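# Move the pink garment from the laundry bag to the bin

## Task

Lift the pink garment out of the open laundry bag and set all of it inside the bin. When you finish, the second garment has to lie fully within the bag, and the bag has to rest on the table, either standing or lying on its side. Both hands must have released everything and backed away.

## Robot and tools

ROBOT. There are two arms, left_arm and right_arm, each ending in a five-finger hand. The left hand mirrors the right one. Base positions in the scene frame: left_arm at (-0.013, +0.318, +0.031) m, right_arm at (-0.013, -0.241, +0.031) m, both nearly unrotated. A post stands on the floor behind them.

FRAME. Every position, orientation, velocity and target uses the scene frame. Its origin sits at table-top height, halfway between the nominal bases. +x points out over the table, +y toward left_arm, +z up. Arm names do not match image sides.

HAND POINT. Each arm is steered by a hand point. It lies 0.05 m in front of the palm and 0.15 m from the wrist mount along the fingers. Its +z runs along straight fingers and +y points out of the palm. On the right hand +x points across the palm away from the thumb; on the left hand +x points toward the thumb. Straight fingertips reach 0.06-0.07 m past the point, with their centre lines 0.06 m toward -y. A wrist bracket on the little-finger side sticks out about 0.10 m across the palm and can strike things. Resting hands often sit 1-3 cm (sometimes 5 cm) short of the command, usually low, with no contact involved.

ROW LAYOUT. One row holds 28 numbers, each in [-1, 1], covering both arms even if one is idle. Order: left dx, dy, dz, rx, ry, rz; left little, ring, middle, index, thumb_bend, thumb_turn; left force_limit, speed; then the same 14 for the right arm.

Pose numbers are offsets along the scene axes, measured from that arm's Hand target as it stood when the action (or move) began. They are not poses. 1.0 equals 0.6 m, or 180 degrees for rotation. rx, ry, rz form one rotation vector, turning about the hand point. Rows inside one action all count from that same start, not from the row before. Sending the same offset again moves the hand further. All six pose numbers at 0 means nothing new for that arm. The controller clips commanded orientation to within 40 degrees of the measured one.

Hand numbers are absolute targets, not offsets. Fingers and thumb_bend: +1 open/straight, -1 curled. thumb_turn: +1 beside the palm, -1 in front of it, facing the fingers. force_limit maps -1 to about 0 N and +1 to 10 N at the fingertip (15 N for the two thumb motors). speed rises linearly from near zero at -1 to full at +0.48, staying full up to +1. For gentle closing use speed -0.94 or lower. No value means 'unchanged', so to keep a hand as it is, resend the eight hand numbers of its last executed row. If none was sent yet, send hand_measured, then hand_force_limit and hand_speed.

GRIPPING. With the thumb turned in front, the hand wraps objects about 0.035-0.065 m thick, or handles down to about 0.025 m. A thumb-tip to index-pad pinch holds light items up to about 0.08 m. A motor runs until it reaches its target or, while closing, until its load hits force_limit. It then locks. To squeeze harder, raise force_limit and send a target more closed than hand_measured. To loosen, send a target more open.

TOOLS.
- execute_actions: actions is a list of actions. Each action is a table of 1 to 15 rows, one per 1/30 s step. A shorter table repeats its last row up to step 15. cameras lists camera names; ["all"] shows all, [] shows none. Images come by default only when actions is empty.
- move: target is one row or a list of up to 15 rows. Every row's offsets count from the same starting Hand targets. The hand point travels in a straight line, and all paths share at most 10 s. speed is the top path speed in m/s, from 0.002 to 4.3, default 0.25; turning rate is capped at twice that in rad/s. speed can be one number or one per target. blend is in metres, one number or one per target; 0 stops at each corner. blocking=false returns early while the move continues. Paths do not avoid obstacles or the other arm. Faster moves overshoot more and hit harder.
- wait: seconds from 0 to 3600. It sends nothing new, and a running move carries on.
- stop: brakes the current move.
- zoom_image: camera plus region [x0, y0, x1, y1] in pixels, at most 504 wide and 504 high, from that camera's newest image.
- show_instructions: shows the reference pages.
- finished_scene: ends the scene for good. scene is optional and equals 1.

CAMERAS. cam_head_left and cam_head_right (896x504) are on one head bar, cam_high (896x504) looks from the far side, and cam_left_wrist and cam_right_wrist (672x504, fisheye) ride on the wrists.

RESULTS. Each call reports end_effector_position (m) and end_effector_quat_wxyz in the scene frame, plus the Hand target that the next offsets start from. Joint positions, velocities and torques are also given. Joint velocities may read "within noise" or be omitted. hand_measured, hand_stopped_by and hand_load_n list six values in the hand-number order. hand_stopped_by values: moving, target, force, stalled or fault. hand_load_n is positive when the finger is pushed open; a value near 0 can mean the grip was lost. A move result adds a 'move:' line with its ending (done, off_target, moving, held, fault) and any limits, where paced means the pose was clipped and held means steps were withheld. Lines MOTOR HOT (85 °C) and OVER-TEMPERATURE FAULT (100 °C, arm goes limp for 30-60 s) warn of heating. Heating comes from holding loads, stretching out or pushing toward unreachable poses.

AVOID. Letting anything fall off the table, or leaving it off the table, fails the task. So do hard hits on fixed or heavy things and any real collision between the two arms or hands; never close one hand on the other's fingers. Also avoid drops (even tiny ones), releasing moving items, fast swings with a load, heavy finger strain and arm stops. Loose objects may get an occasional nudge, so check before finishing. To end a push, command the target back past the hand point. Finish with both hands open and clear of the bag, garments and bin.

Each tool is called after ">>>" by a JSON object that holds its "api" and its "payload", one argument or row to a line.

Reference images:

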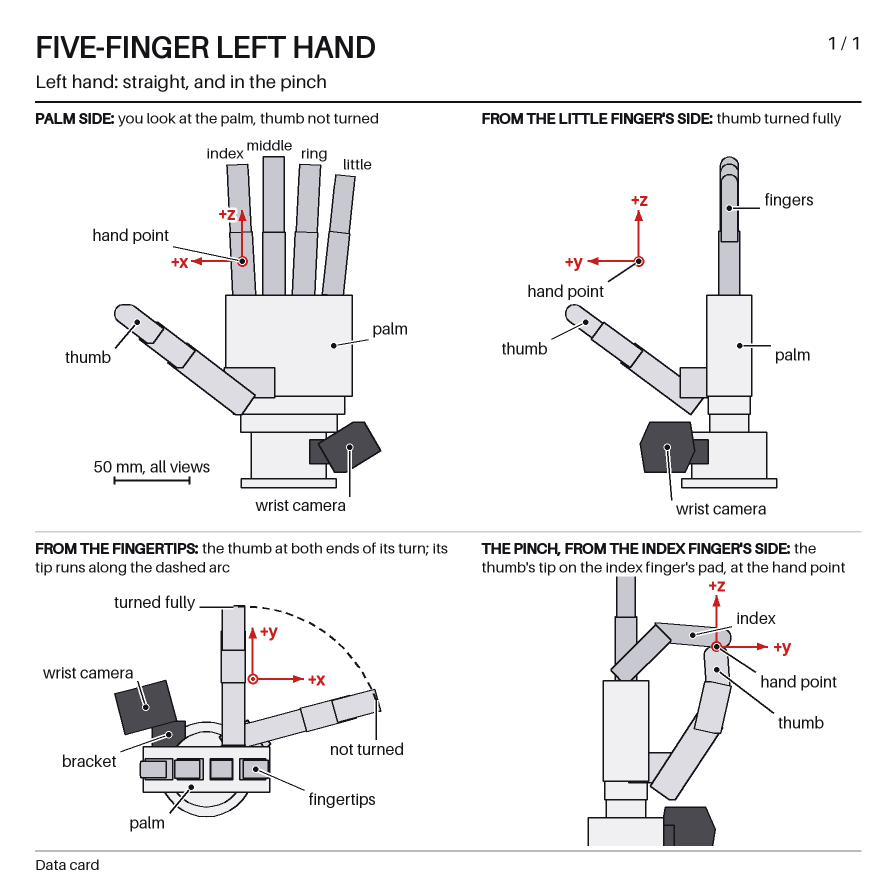

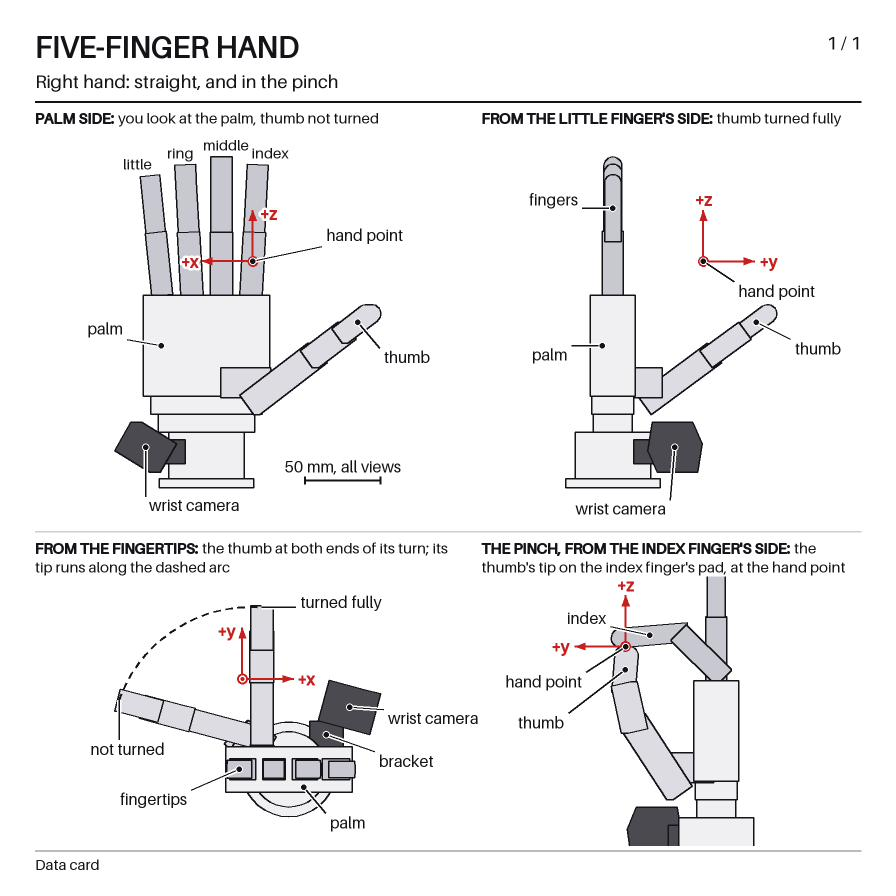

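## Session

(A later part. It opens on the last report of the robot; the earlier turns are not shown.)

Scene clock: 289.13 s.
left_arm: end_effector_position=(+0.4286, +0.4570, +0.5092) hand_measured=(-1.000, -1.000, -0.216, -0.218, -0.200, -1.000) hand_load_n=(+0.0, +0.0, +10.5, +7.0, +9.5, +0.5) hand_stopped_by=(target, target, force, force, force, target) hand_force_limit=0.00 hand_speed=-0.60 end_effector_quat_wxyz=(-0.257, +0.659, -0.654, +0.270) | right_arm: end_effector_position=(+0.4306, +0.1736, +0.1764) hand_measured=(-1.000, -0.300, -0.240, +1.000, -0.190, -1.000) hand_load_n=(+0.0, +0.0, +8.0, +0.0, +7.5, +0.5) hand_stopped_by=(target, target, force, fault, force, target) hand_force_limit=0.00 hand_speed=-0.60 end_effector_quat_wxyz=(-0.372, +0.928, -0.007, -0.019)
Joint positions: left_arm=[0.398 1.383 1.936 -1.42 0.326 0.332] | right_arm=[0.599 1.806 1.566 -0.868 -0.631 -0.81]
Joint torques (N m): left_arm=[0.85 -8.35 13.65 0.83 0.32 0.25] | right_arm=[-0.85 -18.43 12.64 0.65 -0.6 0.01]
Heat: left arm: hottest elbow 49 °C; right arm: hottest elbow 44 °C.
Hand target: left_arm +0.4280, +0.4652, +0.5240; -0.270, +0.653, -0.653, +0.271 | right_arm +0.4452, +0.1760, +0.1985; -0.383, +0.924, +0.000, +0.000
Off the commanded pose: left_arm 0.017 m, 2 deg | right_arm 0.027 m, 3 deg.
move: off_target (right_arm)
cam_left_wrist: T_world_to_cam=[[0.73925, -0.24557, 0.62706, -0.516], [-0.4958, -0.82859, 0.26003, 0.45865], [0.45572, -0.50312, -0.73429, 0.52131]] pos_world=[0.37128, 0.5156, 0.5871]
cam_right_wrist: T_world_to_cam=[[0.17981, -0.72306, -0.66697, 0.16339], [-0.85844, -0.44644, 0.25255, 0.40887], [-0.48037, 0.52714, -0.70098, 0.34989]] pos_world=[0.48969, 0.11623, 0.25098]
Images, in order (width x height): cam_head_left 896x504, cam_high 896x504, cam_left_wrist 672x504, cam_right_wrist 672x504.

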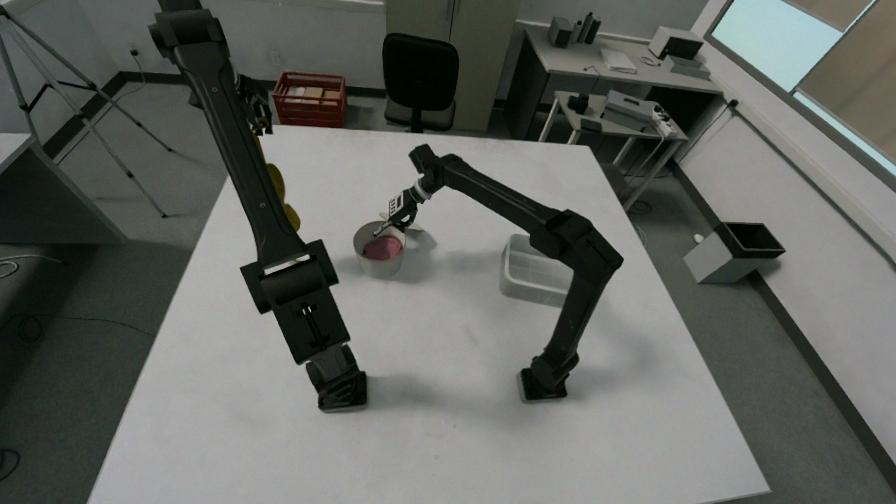

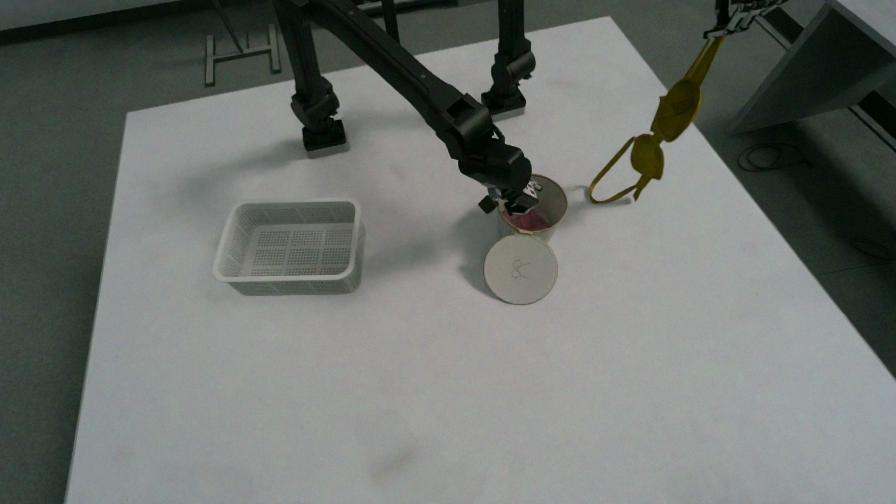

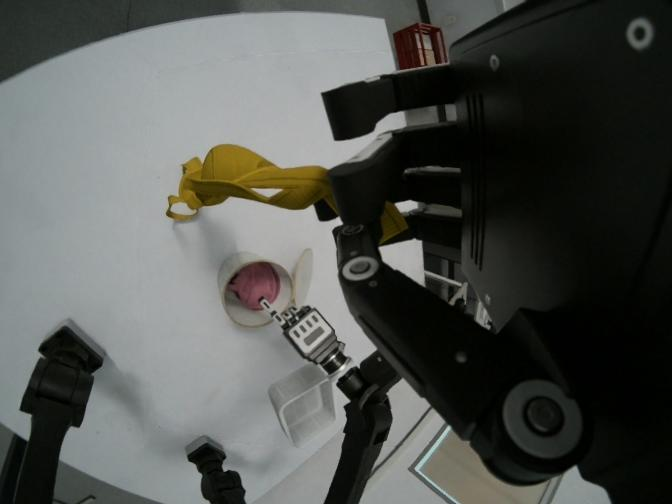

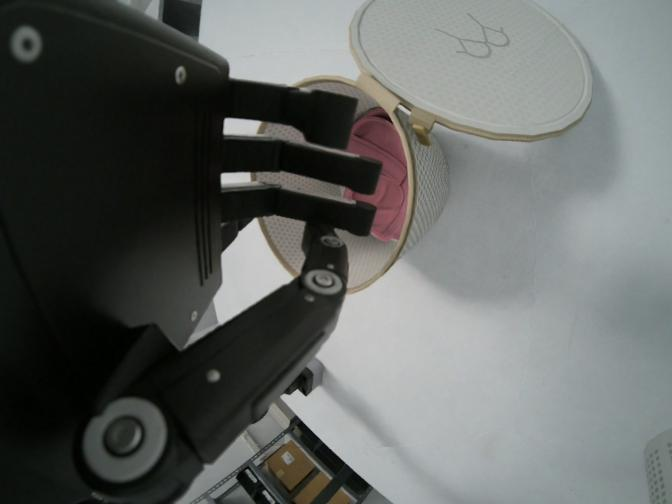

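>>> {"api": "move", "payload": {
  "target": [
    [0,0,0,0,0,0,-1,-1,-0.25,-0.25,-0.25,-1,0.0,-0.6,-0.02,-0.1,0.15,0,0,0,-1,0.4,0.4,1,0.4,-1,0.0,0],
    [0,0,-0.4,0,0,0,-1,-1,-0.25,-0.25,-0.25,-1,0.0,-0.6,-0.2,-0.8,0.2,0,0,0,-1,0.4,0.4,1,0.4,-1,0.0,0]
  ],
  "speed": 0.2,
  "blend": 0.02,
  "cameras": ["cam_high","cam_head_left","cam_head_right","cam_left_wrist"]
}}

Scene clock: 295.83 s.
left_arm: end_effector_position=(+0.4261, +0.4558, +0.2738) hand_measured=(-1.000, -1.000, -0.216, -0.218, -0.200, -1.000) hand_load_n=(+0.0, +0.0, +11.0, +6.5, +10.0, +0.0) hand_stopped_by=(target, target, force, force, force, target) hand_force_limit=0.00 hand_speed=-0.60 end_effector_quat_wxyz=(-0.249, +0.661, -0.655, +0.267) | right_arm: end_effector_position=(+0.3294, -0.3023, +0.3173) hand_measured=(-1.000, +0.400, +0.400, +1.000, +0.400, -1.000) hand_load_n=(+0.0, +0.0, +0.0, +0.0, +0.0, +0.0) hand_stopped_by=(target, target, target, fault, target, target) hand_force_limit=0.00 hand_speed=0.00 end_effector_quat_wxyz=(-0.319, +0.940, -0.052, +0.113)
Joint positions: left_arm=[0.398 1.241 1.167 -0.811 0.326 0.334] | right_arm=[-0.382 1.262 1.367 -1.669 -0.691 -1.846]
Joint torques (N m): left_arm=[0.62 -9.7 11.02 2.47 0.3 0.2] | right_arm=[-0.56 -9.11 8.54 -0.12 -0.55 0.01]
Heat: left arm: hottest elbow 48 °C; right arm: hottest elbow 44 °C.
Hand target: left_arm +0.4280, +0.4653, +0.2841; -0.271, +0.653, -0.653, +0.271 | right_arm +0.3252, -0.3040, +0.3184; -0.383, +0.924, +0.000, +0.000
Off the commanded pose: left_arm 0.014 m, 3 deg | right_arm 0.005 m, 16 deg.
joint sent to its limit (right arm) — joint 4 (wrist pitch), lower limit. The joint targets are off in orientation, not in position.
move: off_target (left_arm, right_arm)
cam_left_wrist: T_world_to_cam=[[0.74909, -0.24238, 0.61654, -0.36955], [-0.4926, -0.82608, 0.27374, 0.51142], [0.44296, -0.50877, -0.7382, 0.35808]] pos_world=[0.37014, 0.51508, 0.35217]
Images, in order (width x height): cam_head_left 896x504, cam_head_right 896x504, cam_high 896x504, cam_left_wrist 672x504.

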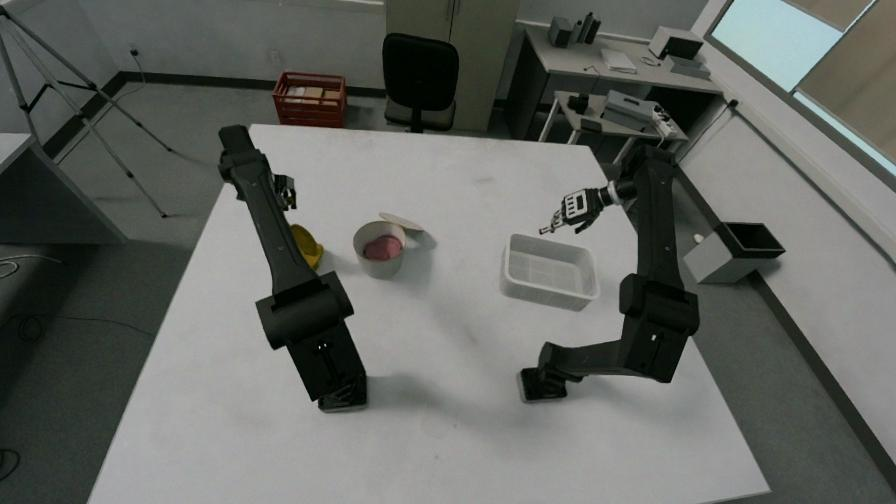

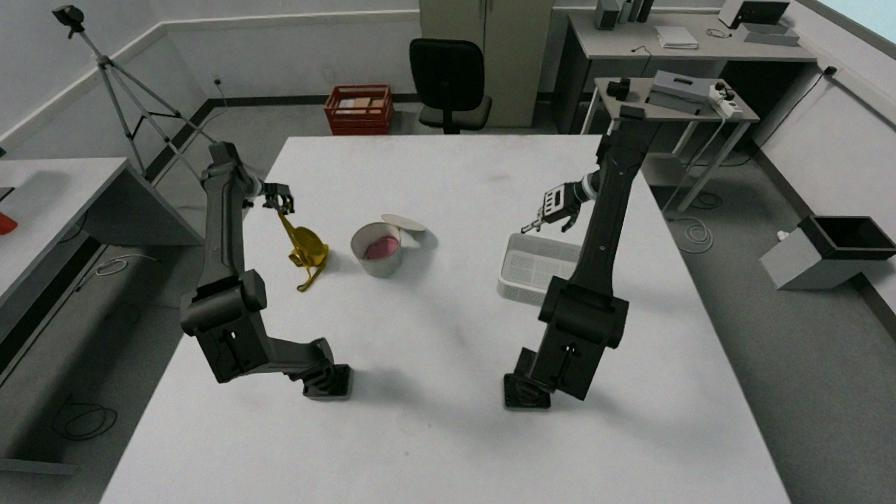

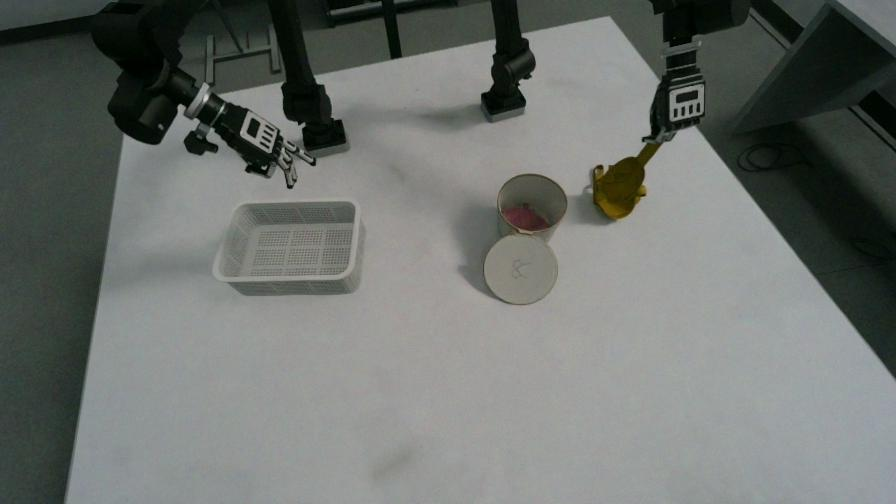

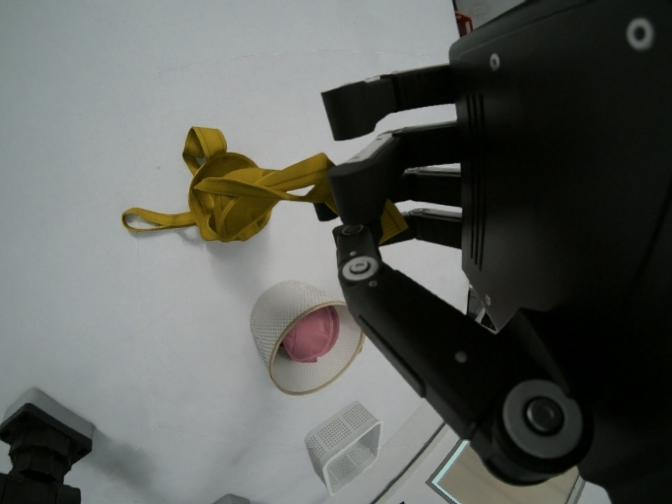

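>>> {"api": "move", "payload": {
  "target": [0,0,-0.285,0,0,0,-1,-1,-0.25,-0.25,-0.25,-1,0.0,-0.6,-0.1,-0.3,0.0,0,0,0,-1,0.4,0.4,1,0.4,-1,0.0,0],
  "speed": 0.15,
  "cameras": ["cam_high","cam_head_right","cam_left_wrist"]
}}

>>> {"api": "zoom_image", "payload": {
  "camera": "cam_high",
  "region": [560, 100, 700, 240]
}}

Scene clock: 299.37 s.
left_arm: end_effector_position=(+0.4241, +0.4550, +0.1120) hand_measured=(-1.000, -1.000, -0.216, -0.218, -0.200, -1.000) hand_load_n=(+0.0, +0.0, +11.0, +7.0, +10.0, +0.0) hand_stopped_by=(target, target, force, force, force, target) hand_force_limit=0.00 hand_speed=-0.60 end_effector_quat_wxyz=(-0.258, +0.658, -0.654, +0.270) | right_arm: end_effector_position=(+0.2604, -0.4739, +0.3058) hand_measured=(-1.000, +0.400, +0.400, +1.000, +0.400, -1.000) hand_load_n=(+0.0, +0.0, +0.0, +0.0, +0.0, +0.0) hand_stopped_by=(target, target, target, fault, target, target) hand_force_limit=0.00 hand_speed=0.00 end_effector_quat_wxyz=(-0.185, +0.963, -0.138, +0.142)
Joint positions: left_arm=[0.399 1.362 0.821 -0.323 0.327 0.334] | right_arm=[-0.778 1.271 1.375 -1.669 -0.47 -2.069]
Joint torques (N m): left_arm=[0.73 -8.12 9.69 2.41 0.31 0.2] | right_arm=[-0.62 -7.82 12.16 -0.1 -0.36 0]
Heat: left arm: hottest elbow 48 °C; right arm: hottest elbow 44 °C.
Hand target: left_arm +0.4279, +0.4652, +0.1131; -0.270, +0.654, -0.653, +0.271 | right_arm +0.2652, -0.4840, +0.3184; -0.383, +0.924, +0.000, +0.000
Off the commanded pose: left_arm 0.011 m, 2 deg | right_arm 0.017 m, 32 deg.
joint sent to its limit (right arm) — joint 4 (wrist pitch), lower limit; joint 6 (wrist roll), lower limit. The joint targets are off in orientation, not in position.
move: off_target (left_arm, right_arm)
cam_left_wrist: T_world_to_cam=[[0.73713, -0.24797, 0.62862, -0.26227], [-0.49757, -0.82861, 0.25659, 0.55925], [0.45725, -0.50192, -0.73417, 0.22942]] pos_world=[0.36669, 0.51351, 0.1898]
Images, in order (width x height): cam_head_right 896x504, cam_high 896x504, cam_left_wrist 672x504.

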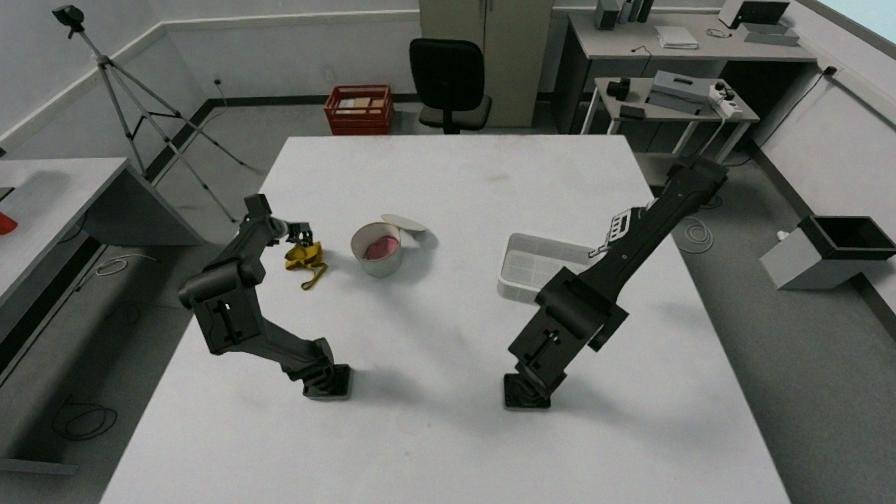

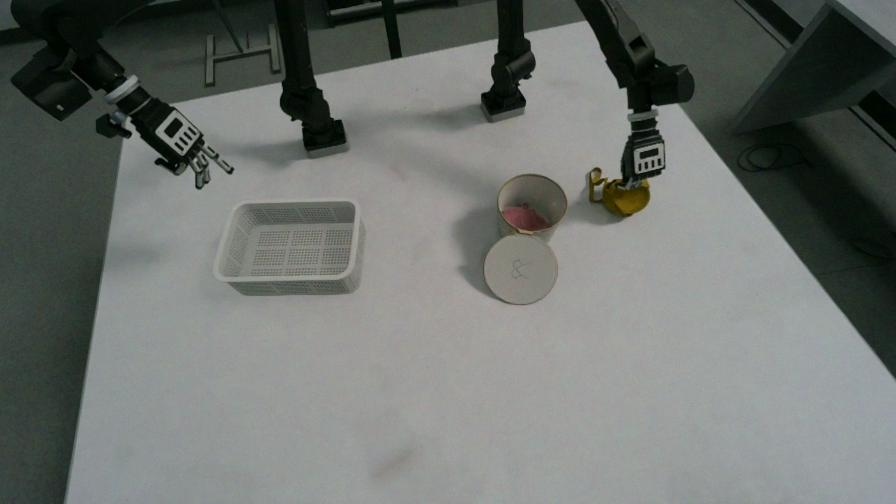

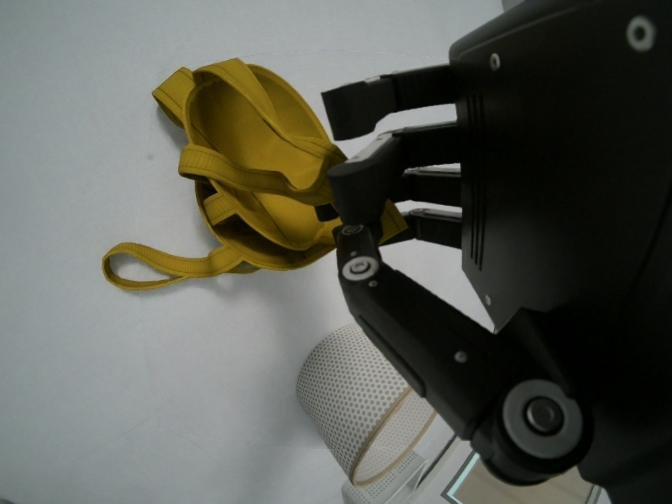

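Scaled by 3.600 from the camera's image (finer frame: 1280x720).

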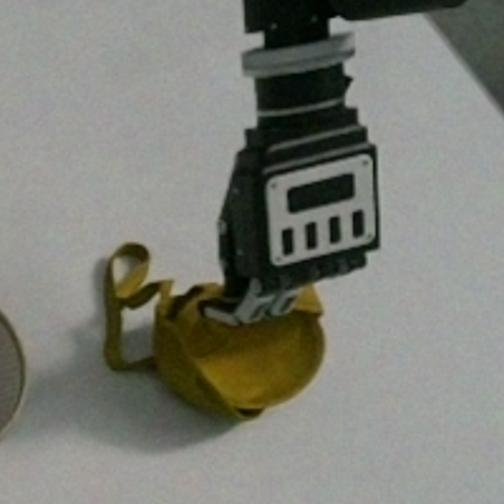

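>>> {"api": "move", "payload": {
  "target": [
    [0,0,-0.05,0,0,0,-1,-1,-0.25,-0.25,-0.25,-1,0.0,-0.6,0,0,0.0,0,0,0,-1,0.4,0.4,1,0.4,-1,0.0,0],
    [0,0,-0.05,0,0,0,-1,-1,0.4,0.4,0.4,-1,0.0,-0.4,0,0,0.0,0,0,0,-1,0.4,0.4,1,0.4,-1,0.0,0]
  ],
  "speed": 0.08,
  "cameras": ["cam_high","cam_left_wrist"]
}}

>>> {"api": "zoom_image", "payload": {
  "camera": "cam_high",
  "region": [560, 100, 700, 240]
}}

Scene clock: 301.73 s.
left_arm: end_effector_position=(+0.4245, +0.4552, +0.0825) hand_measured=(-1.000, -1.000, +0.400, +0.400, +0.400, -1.000) hand_load_n=(+0.0, +0.0, +0.0, +0.0, +0.0, +0.0) hand_stopped_by=(target, target, target, target, target, target) hand_force_limit=0.00 hand_speed=-0.40 end_effector_quat_wxyz=(-0.259, +0.657, -0.654, +0.271) | right_arm: end_effector_position=(+0.2603, -0.4740, +0.3058) hand_measured=(-1.000, +0.400, +0.400, +1.000, +0.400, -1.000) hand_load_n=(+0.0, +0.0, +0.0, +0.0, +0.0, +0.0) hand_stopped_by=(target, target, target, fault, target, target) hand_force_limit=0.00 hand_speed=0.00 end_effector_quat_wxyz=(-0.185, +0.963, -0.138, +0.142)
Joint positions: left_arm=[0.399 1.414 0.779 -0.228 0.327 0.334] | right_arm=[-0.778 1.271 1.375 -1.669 -0.47 -2.069]
Joint torques (N m): left_arm=[0.85 -8 9.21 2.54 0.3 0.25] | right_arm=[-0.62 -7.82 12.16 -0.1 -0.37 0]
Heat: left arm: hottest elbow 47 °C; right arm: hottest elbow 43 °C.
Hand target: left_arm +0.4279, +0.4653, +0.0830; -0.270, +0.654, -0.653, +0.271 | right_arm +0.2652, -0.4840, +0.3184; -0.383, +0.924, +0.000, +0.000
Off the commanded pose: left_arm 0.011 m, 1 deg | right_arm 0.017 m, 32 deg.
joint sent to its limit (right arm) — joint 4 (wrist pitch), lower limit; joint 6 (wrist roll), lower limit. The joint targets are off in orientation, not in position.
move: off_target (left_arm); target 2's new numbers were sent with left_arm's hand 0.011 m and 1 deg from that target
cam_left_wrist: T_world_to_cam=[[0.7365, -0.24832, 0.62921, -0.24359], [-0.49784, -0.82873, 0.25566, 0.56745], [0.45797, -0.50153, -0.73398, 0.20723]] pos_world=[0.367, 0.51371, 0.1603]

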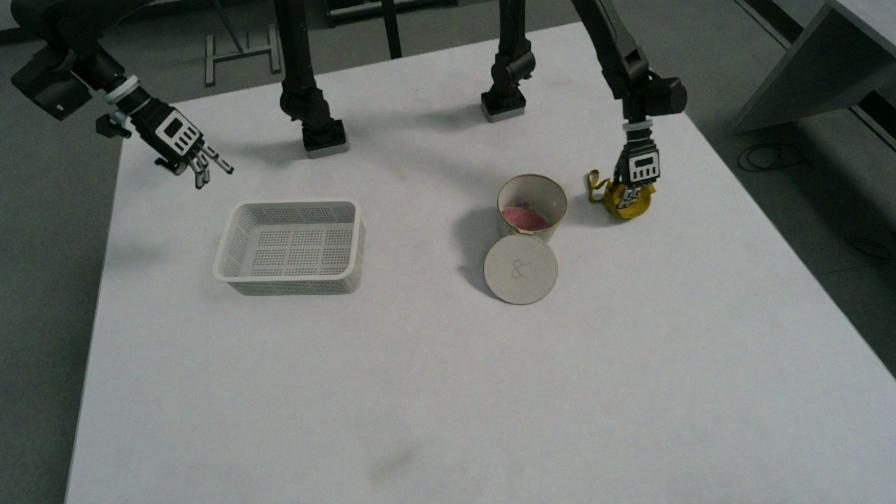

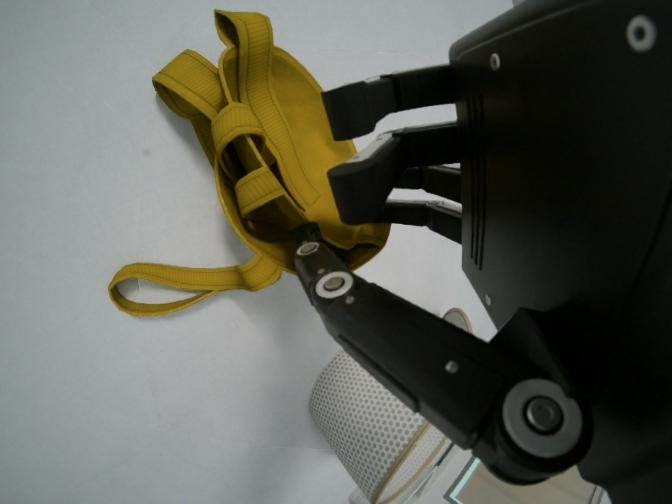

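Scaled by 3.600 from the camera's image (finer frame: 1280x720).

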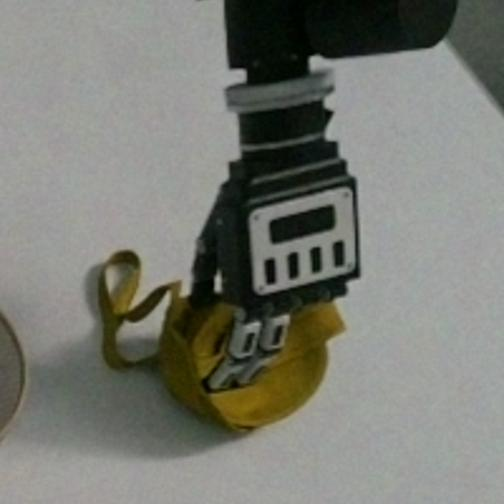

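>>> {"api": "move", "payload": {
  "target": [
    [0,0,0.2,0,0,0,-1,-1,0.4,0.4,0.4,-1,0.0,-0.4,-0.2,-0.15,0.05,0,0,-0.8,-1,0.4,0.4,1,0.4,-1,0.0,0],
    [0.0,-0.4,0.22,0,0,0,-1,-1,0.4,0.4,0.4,-1,0.0,-0.4,-0.2,-0.15,0.05,0,0,-0.8,-1,0.4,0.4,1,0.4,-1,0.0,0]
  ],
  "speed": 0.2,
  "blend": 0.03,
  "cameras": ["all"]
}}

>>> {"api": "zoom_image", "payload": {
  "camera": "cam_left_wrist",
  "region": [100, 100, 400, 400]
}}

>>> {"api": "zoom_image", "payload": {
  "camera": "cam_high",
  "region": [480, 150, 620, 290]
}}

Scene clock: 309.93 s.
left_arm: end_effector_position=(+0.4229, +0.2319, +0.2065) hand_measured=(-1.000, -1.000, +0.400, +0.400, +0.400, -1.000) hand_load_n=(+0.0, +0.0, +0.0, +0.0, +0.0, +0.0) hand_stopped_by=(target, target, target, target, target, target) hand_force_limit=0.00 hand_speed=-0.40 end_effector_quat_wxyz=(-0.272, +0.652, -0.656, +0.266) | right_arm: end_effector_position=(+0.1486, -0.5712, +0.3450) hand_measured=(-1.000, +0.400, +0.400, +1.000, +0.400, -1.000) hand_load_n=(+0.0, +0.0, +0.0, +0.0, +0.0, +0.0) hand_stopped_by=(target, target, target, fault, target, target) hand_force_limit=0.00 hand_speed=0.00 end_effector_quat_wxyz=(+0.120, -0.295, +0.879, -0.354)
Joint positions: left_arm=[-0.227 1.137 0.889 -0.549 -0.122 -0.109] | right_arm=[-1.278 0.969 1.151 -1.021 -0.25 -0.265]
Joint torques (N m): left_arm=[-1.49 -5.71 12.96 0.88 -0.18 -0.14] | right_arm=[-0.97 -6.18 9.63 2 -0.14 0.19]
Heat: left arm: hottest elbow 47 °C; right arm: hottest elbow 43 °C.
Hand target: left_arm +0.4278, +0.2252, +0.2150; -0.271, +0.653, -0.653, +0.271 | right_arm +0.1452, -0.5740, +0.3485; +0.118, -0.285, +0.879, -0.364
Off the commanded pose: left_arm 0.012 m, 1 deg | right_arm 0.006 m, 2 deg.
move: off_target (left_arm)
cam_left_wrist: T_world_to_cam=[[0.72759, -0.26597, 0.63235, -0.36865], [-0.50128, -0.83541, 0.22541, 0.35908], [0.46832, -0.48099, -0.74116, 0.17935]] pos_world=[0.36424, 0.28819, 0.2851]
cam_right_wrist: T_world_to_cam=[[-0.59749, 0.45151, -0.66268, 0.5728], [0.42248, 0.87966, 0.21843, 0.37062], [0.68156, -0.14946, -0.71634, 0.17134]] pos_world=[0.06888, -0.55904, 0.42137]

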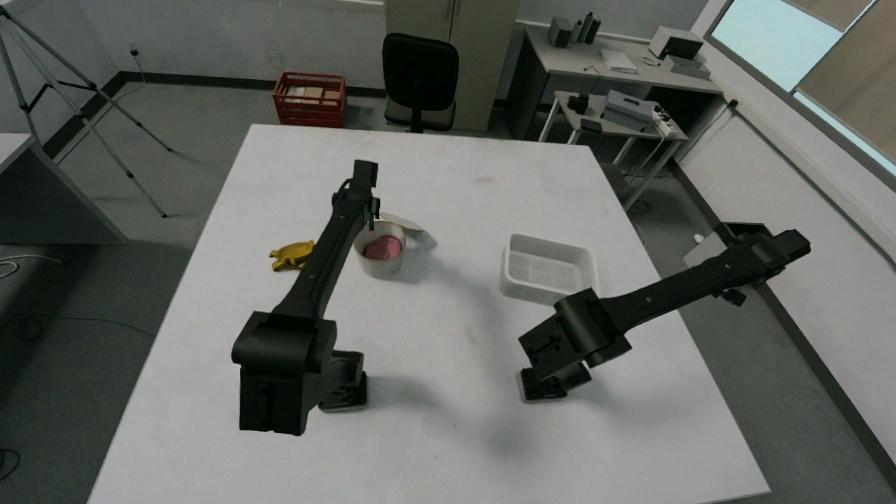

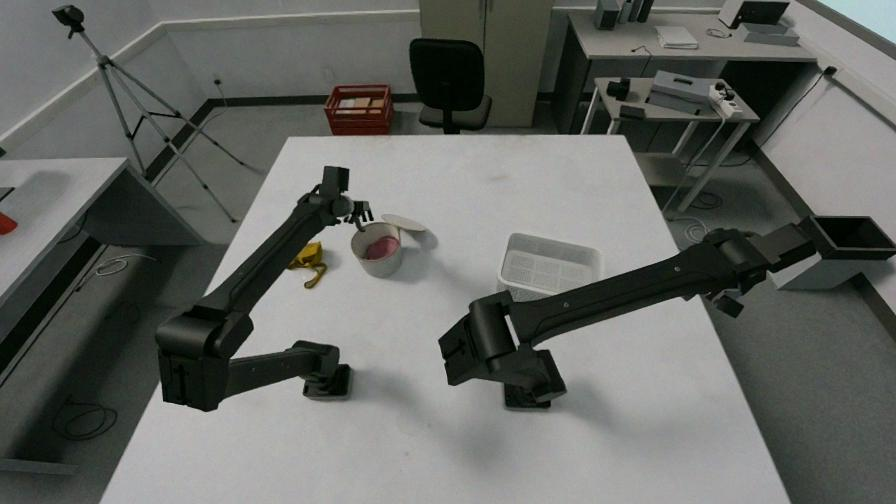

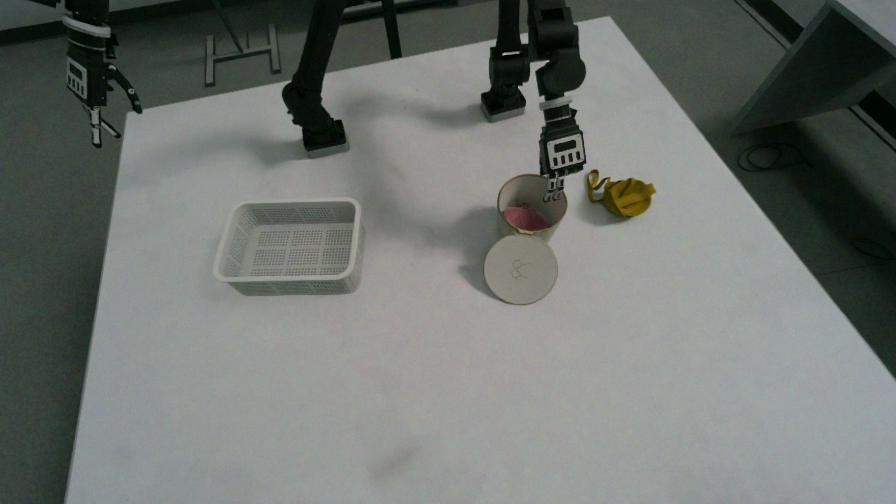

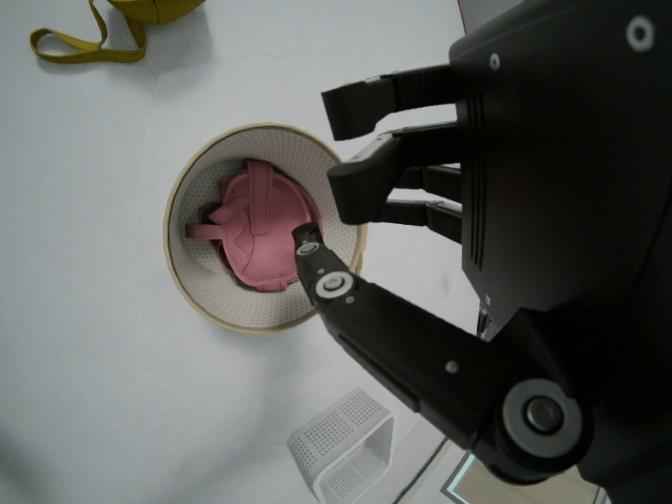

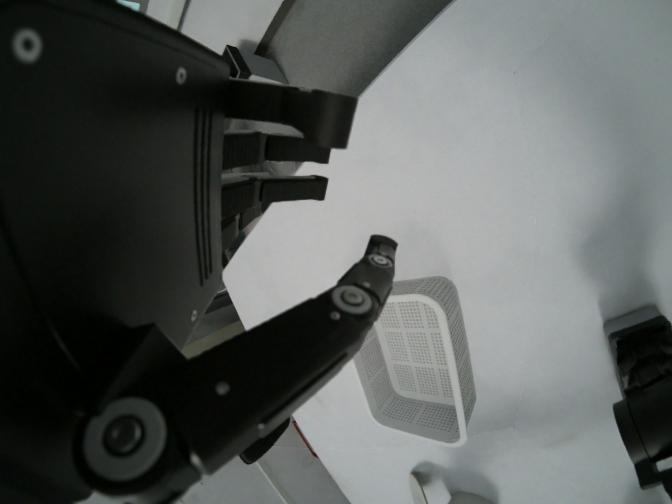

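Scaled by 1.680 from the camera's image (finer frame: 960x720).

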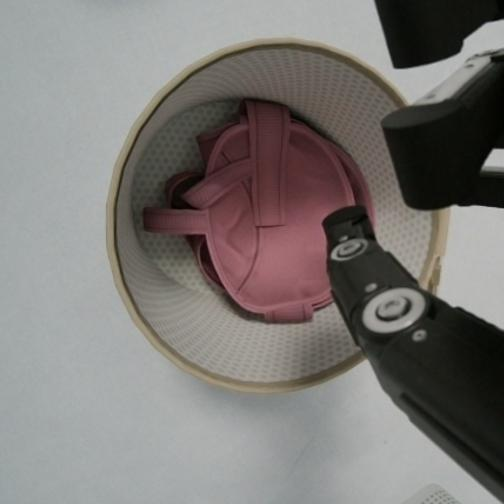

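Scaled by 3.600 from the camera's image (finer frame: 1280x720).

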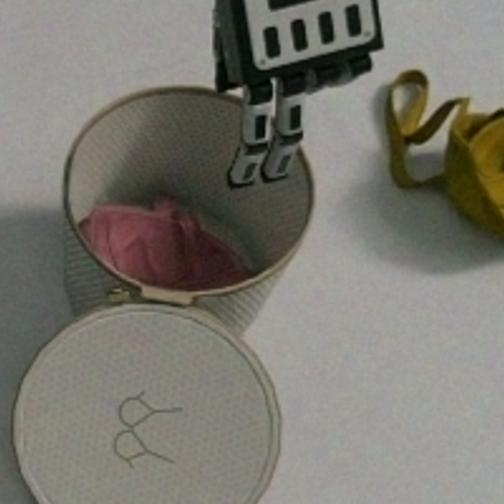

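>>> {"api": "move", "payload": {
  "target": [
    [0.005,-0.01,-0.17,0,0,0,-1,-1,0.4,0.4,0.4,-1,0.0,-0.4,0,0,0.0,0,0,0,-1,0.4,0.4,1,0.4,-1,0.0,0],
    [0.005,-0.01,-0.29,0,0,0,-1,-1,0.4,0.4,0.4,-1,0.0,-0.4,0,0,0.0,0,0,0,-1,0.4,0.4,1,0.4,-1,0.0,0]
  ],
  "speed": 0.1,
  "blend": 0.0,
  "cameras": ["cam_left_wrist","cam_high","cam_head_left"]
}}

>>> {"api": "zoom_image", "payload": {
  "camera": "cam_left_wrist",
  "region": [100, 80, 480, 460]
}}

>>> {"api": "zoom_image", "payload": {
  "camera": "cam_high",
  "region": [480, 150, 620, 290]
}}

Scene clock: 314.27 s.
left_arm: end_effector_position=(+0.4310, +0.2267, +0.0474) hand_measured=(-1.000, -1.000, +0.400, +0.400, +0.400, -1.000) hand_load_n=(+0.0, +0.0, -1.0, +0.0, +0.0, +0.0) hand_stopped_by=(target, target, target, target, target, target) hand_force_limit=0.00 hand_speed=-0.40 end_effector_quat_wxyz=(-0.274, +0.653, -0.654, +0.267) | right_arm: end_effector_position=(+0.1486, -0.5712, +0.3450) hand_measured=(-1.000, +0.400, +0.400, +1.000, +0.400, -1.000) hand_load_n=(+0.0, +0.0, +0.0, +0.0, +0.0, +0.0) hand_stopped_by=(target, target, target, fault, target, target) hand_force_limit=0.00 hand_speed=0.00 end_effector_quat_wxyz=(+0.120, -0.295, +0.879, -0.354)
Joint positions: left_arm=[-0.239 1.41 0.64 -0.024 -0.133 -0.121] | right_arm=[-1.278 0.969 1.151 -1.021 -0.25 -0.265]
Joint torques (N m): left_arm=[-1.79 -7 7.82 2.5 -0.2 -0.12] | right_arm=[-1.03 -6.18 9.66 2 -0.14 0.19]
Heat: left arm: hottest elbow 47 °C; right arm: hottest elbow 43 °C.
Hand target: left_arm +0.4309, +0.2192, +0.0411; -0.271, +0.653, -0.653, +0.271 | right_arm +0.1452, -0.5740, +0.3485; +0.118, -0.285, +0.879, -0.364
Off the commanded pose: left_arm 0.010 m, 1 deg | right_arm 0.006 m, 2 deg.
move: done
cam_left_wrist: T_world_to_cam=[[0.72598, -0.26211, 0.6358, -0.27576], [-0.49864, -0.83731, 0.22418, 0.39403], [0.4736, -0.47979, -0.73858, 0.05242]] pos_world=[0.37185, 0.2828, 0.12571]
Images, in order (width x height): cam_head_left 896x504, cam_high 896x504, cam_left_wrist 672x504.

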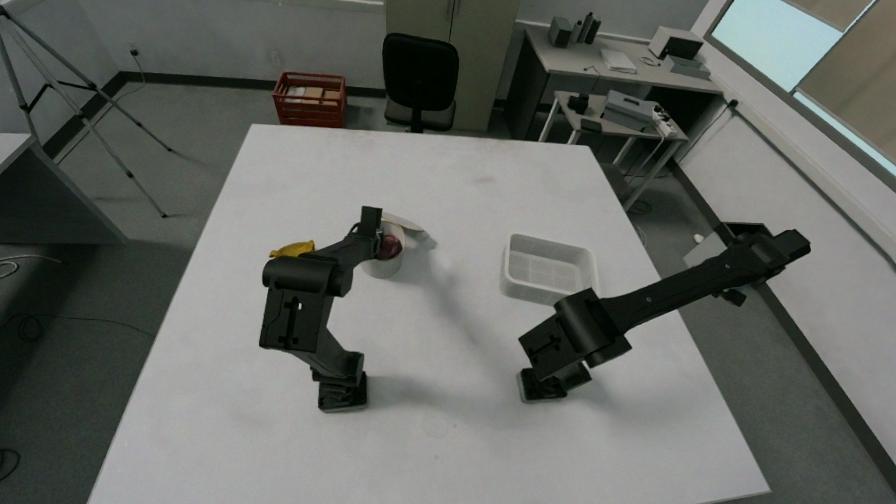

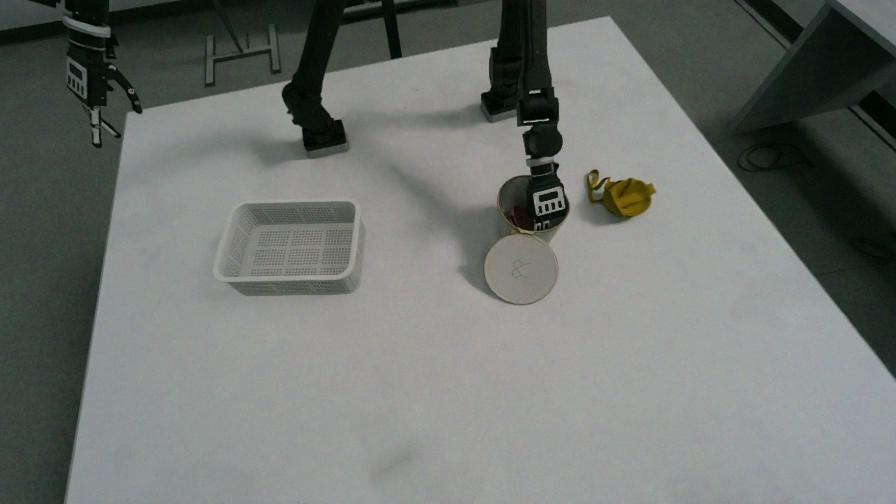

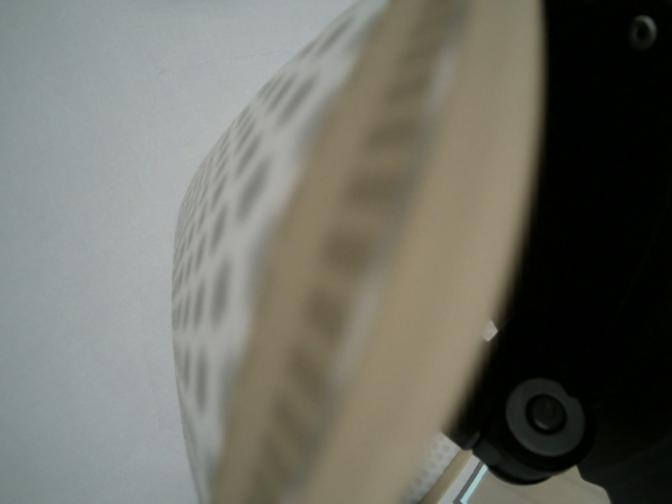

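Scaled by 1.326 from the camera's image (finer frame: 960x720).

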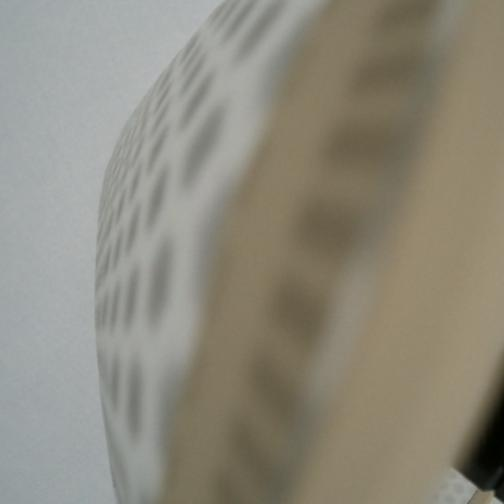

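Scaled by 3.600 from the camera's image (finer frame: 1280x720).

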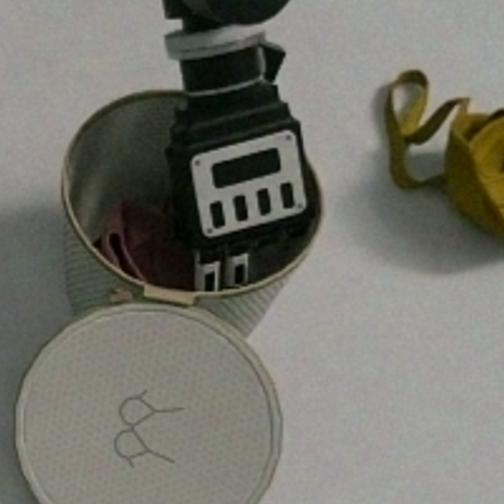

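>>> {"api": "move", "payload": {
  "target": [
    [0,0,0,0,0,0,-1,-1,-0.1,-0.1,-0.1,-1,-0.2,-0.6,0,0,0.0,0,0,0,-1,0.4,0.4,1,0.4,-1,0.0,0],
    [0,0,0,0,0,0,-1,-1,-0.25,-0.25,-0.25,-1,0.0,-0.6,0,0,0.0,0,0,0,-1,0.4,0.4,1,0.4,-1,0.0,0],
    [0,0,0.12,0,0,0,-1,-1,-0.25,-0.25,-0.25,-1,0.0,-0.6,0,0,0.0,0,0,0,-1,0.4,0.4,1,0.4,-1,0.0,0]
  ],
  "speed": 0.07,
  "cameras": ["cam_left_wrist","cam_high","cam_head_left"]
}}

>>> {"api": "zoom_image", "payload": {
  "camera": "cam_left_wrist",
  "region": [100, 80, 480, 460]
}}

>>> {"api": "zoom_image", "payload": {
  "camera": "cam_high",
  "region": [480, 150, 620, 290]
}}

Scene clock: 318.30 s.
left_arm: end_effector_position=(+0.4168, +0.2292, +0.0923) hand_measured=(-1.000, -1.000, -0.240, -0.248, -0.188, -1.000) hand_load_n=(+0.0, +0.0, +8.0, +6.0, +7.5, +0.0) hand_stopped_by=(target, target, force, force, force, target) hand_force_limit=0.00 hand_speed=-0.60 end_effector_quat_wxyz=(-0.265, +0.656, -0.659, +0.254) | right_arm: end_effector_position=(+0.1486, -0.5712, +0.3450) hand_measured=(-1.000, +0.400, +0.400, +1.000, +0.400, -1.000) hand_load_n=(+0.0, +0.0, +0.0, +0.0, +0.0, +0.0) hand_stopped_by=(target, target, target, fault, target, target) hand_force_limit=0.00 hand_speed=0.00 end_effector_quat_wxyz=(+0.120, -0.295, +0.879, -0.354)
Joint positions: left_arm=[-0.239 1.283 0.69 -0.236 -0.133 -0.121] | right_arm=[-1.278 0.969 1.151 -1.021 -0.25 -0.265]
Joint torques (N m): left_arm=[-1.85 -8.41 12.89 0.61 -0.13 -0.09] | right_arm=[-0.97 -6.24 9.65 2 -0.14 0.19]
Heat: left arm: hottest elbow 47 °C; right arm: hottest elbow 42 °C.
Hand target: left_arm +0.4309, +0.2192, +0.1131; -0.270, +0.654, -0.653, +0.271 | right_arm +0.1452, -0.5740, +0.3485; +0.118, -0.285, +0.879, -0.364
Off the commanded pose: left_arm 0.027 m, 2 deg | right_arm 0.006 m, 2 deg.
move: off_target (left_arm)
cam_left_wrist: T_world_to_cam=[[0.74755, -0.26557, 0.6088, -0.29903], [-0.49041, -0.83886, 0.23625, 0.37478], [0.44796, -0.47518, -0.75733, 0.10489]] pos_world=[0.36035, 0.28481, 0.17294]
Images, in order (width x height): cam_head_left 896x504, cam_high 896x504, cam_left_wrist 672x504.

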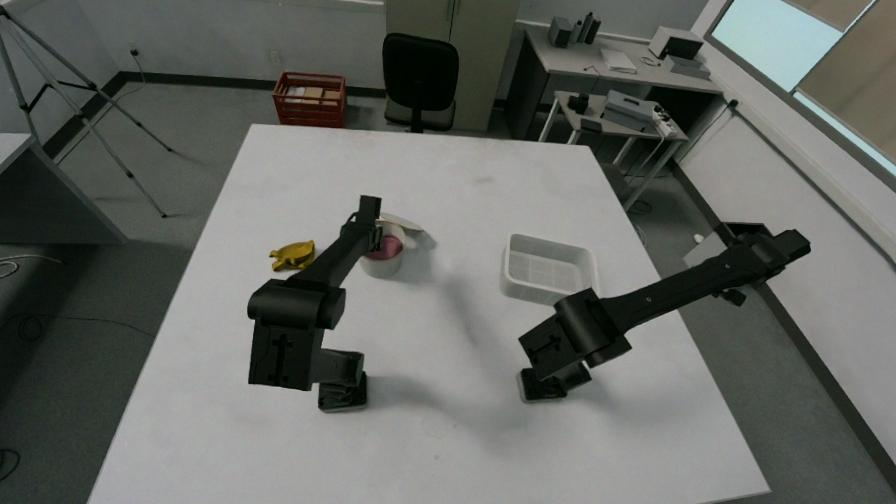

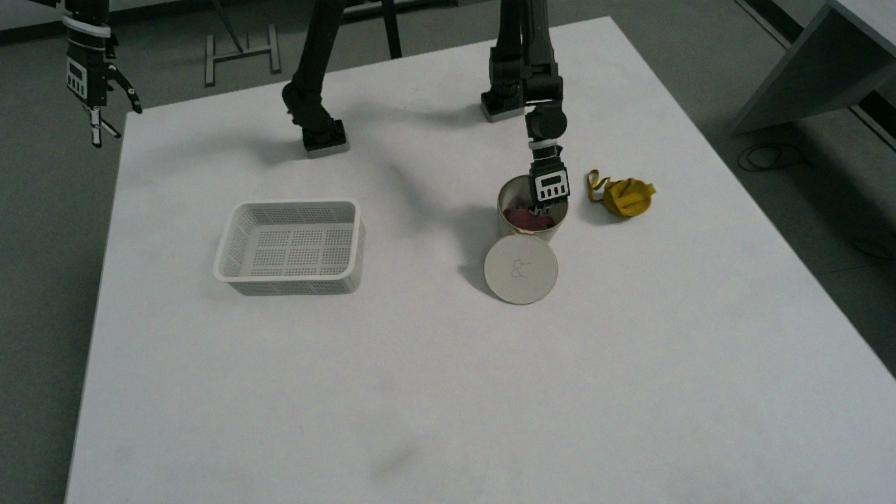

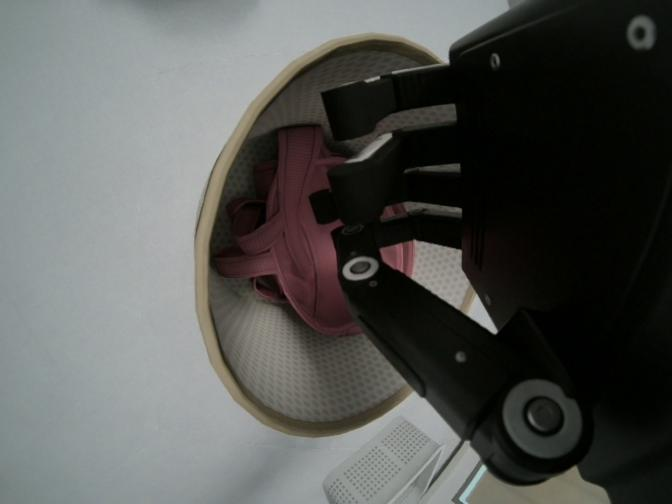

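Scaled by 1.326 from the camera's image (finer frame: 960x720).

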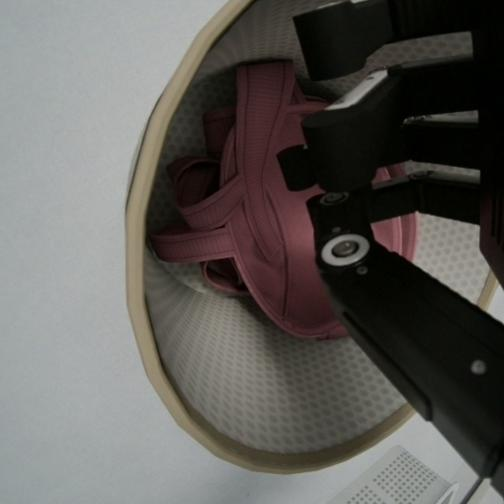

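Scaled by 3.600 from the camera's image (finer frame: 1280x720).

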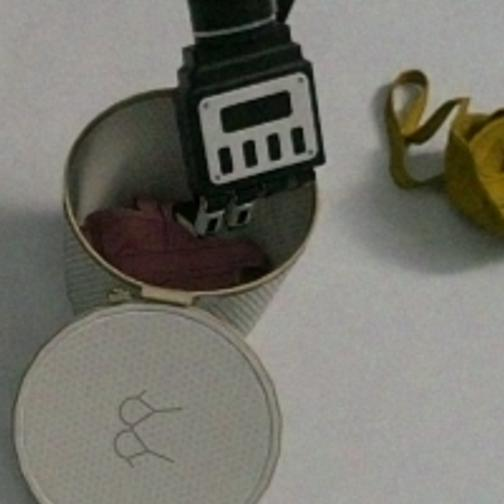

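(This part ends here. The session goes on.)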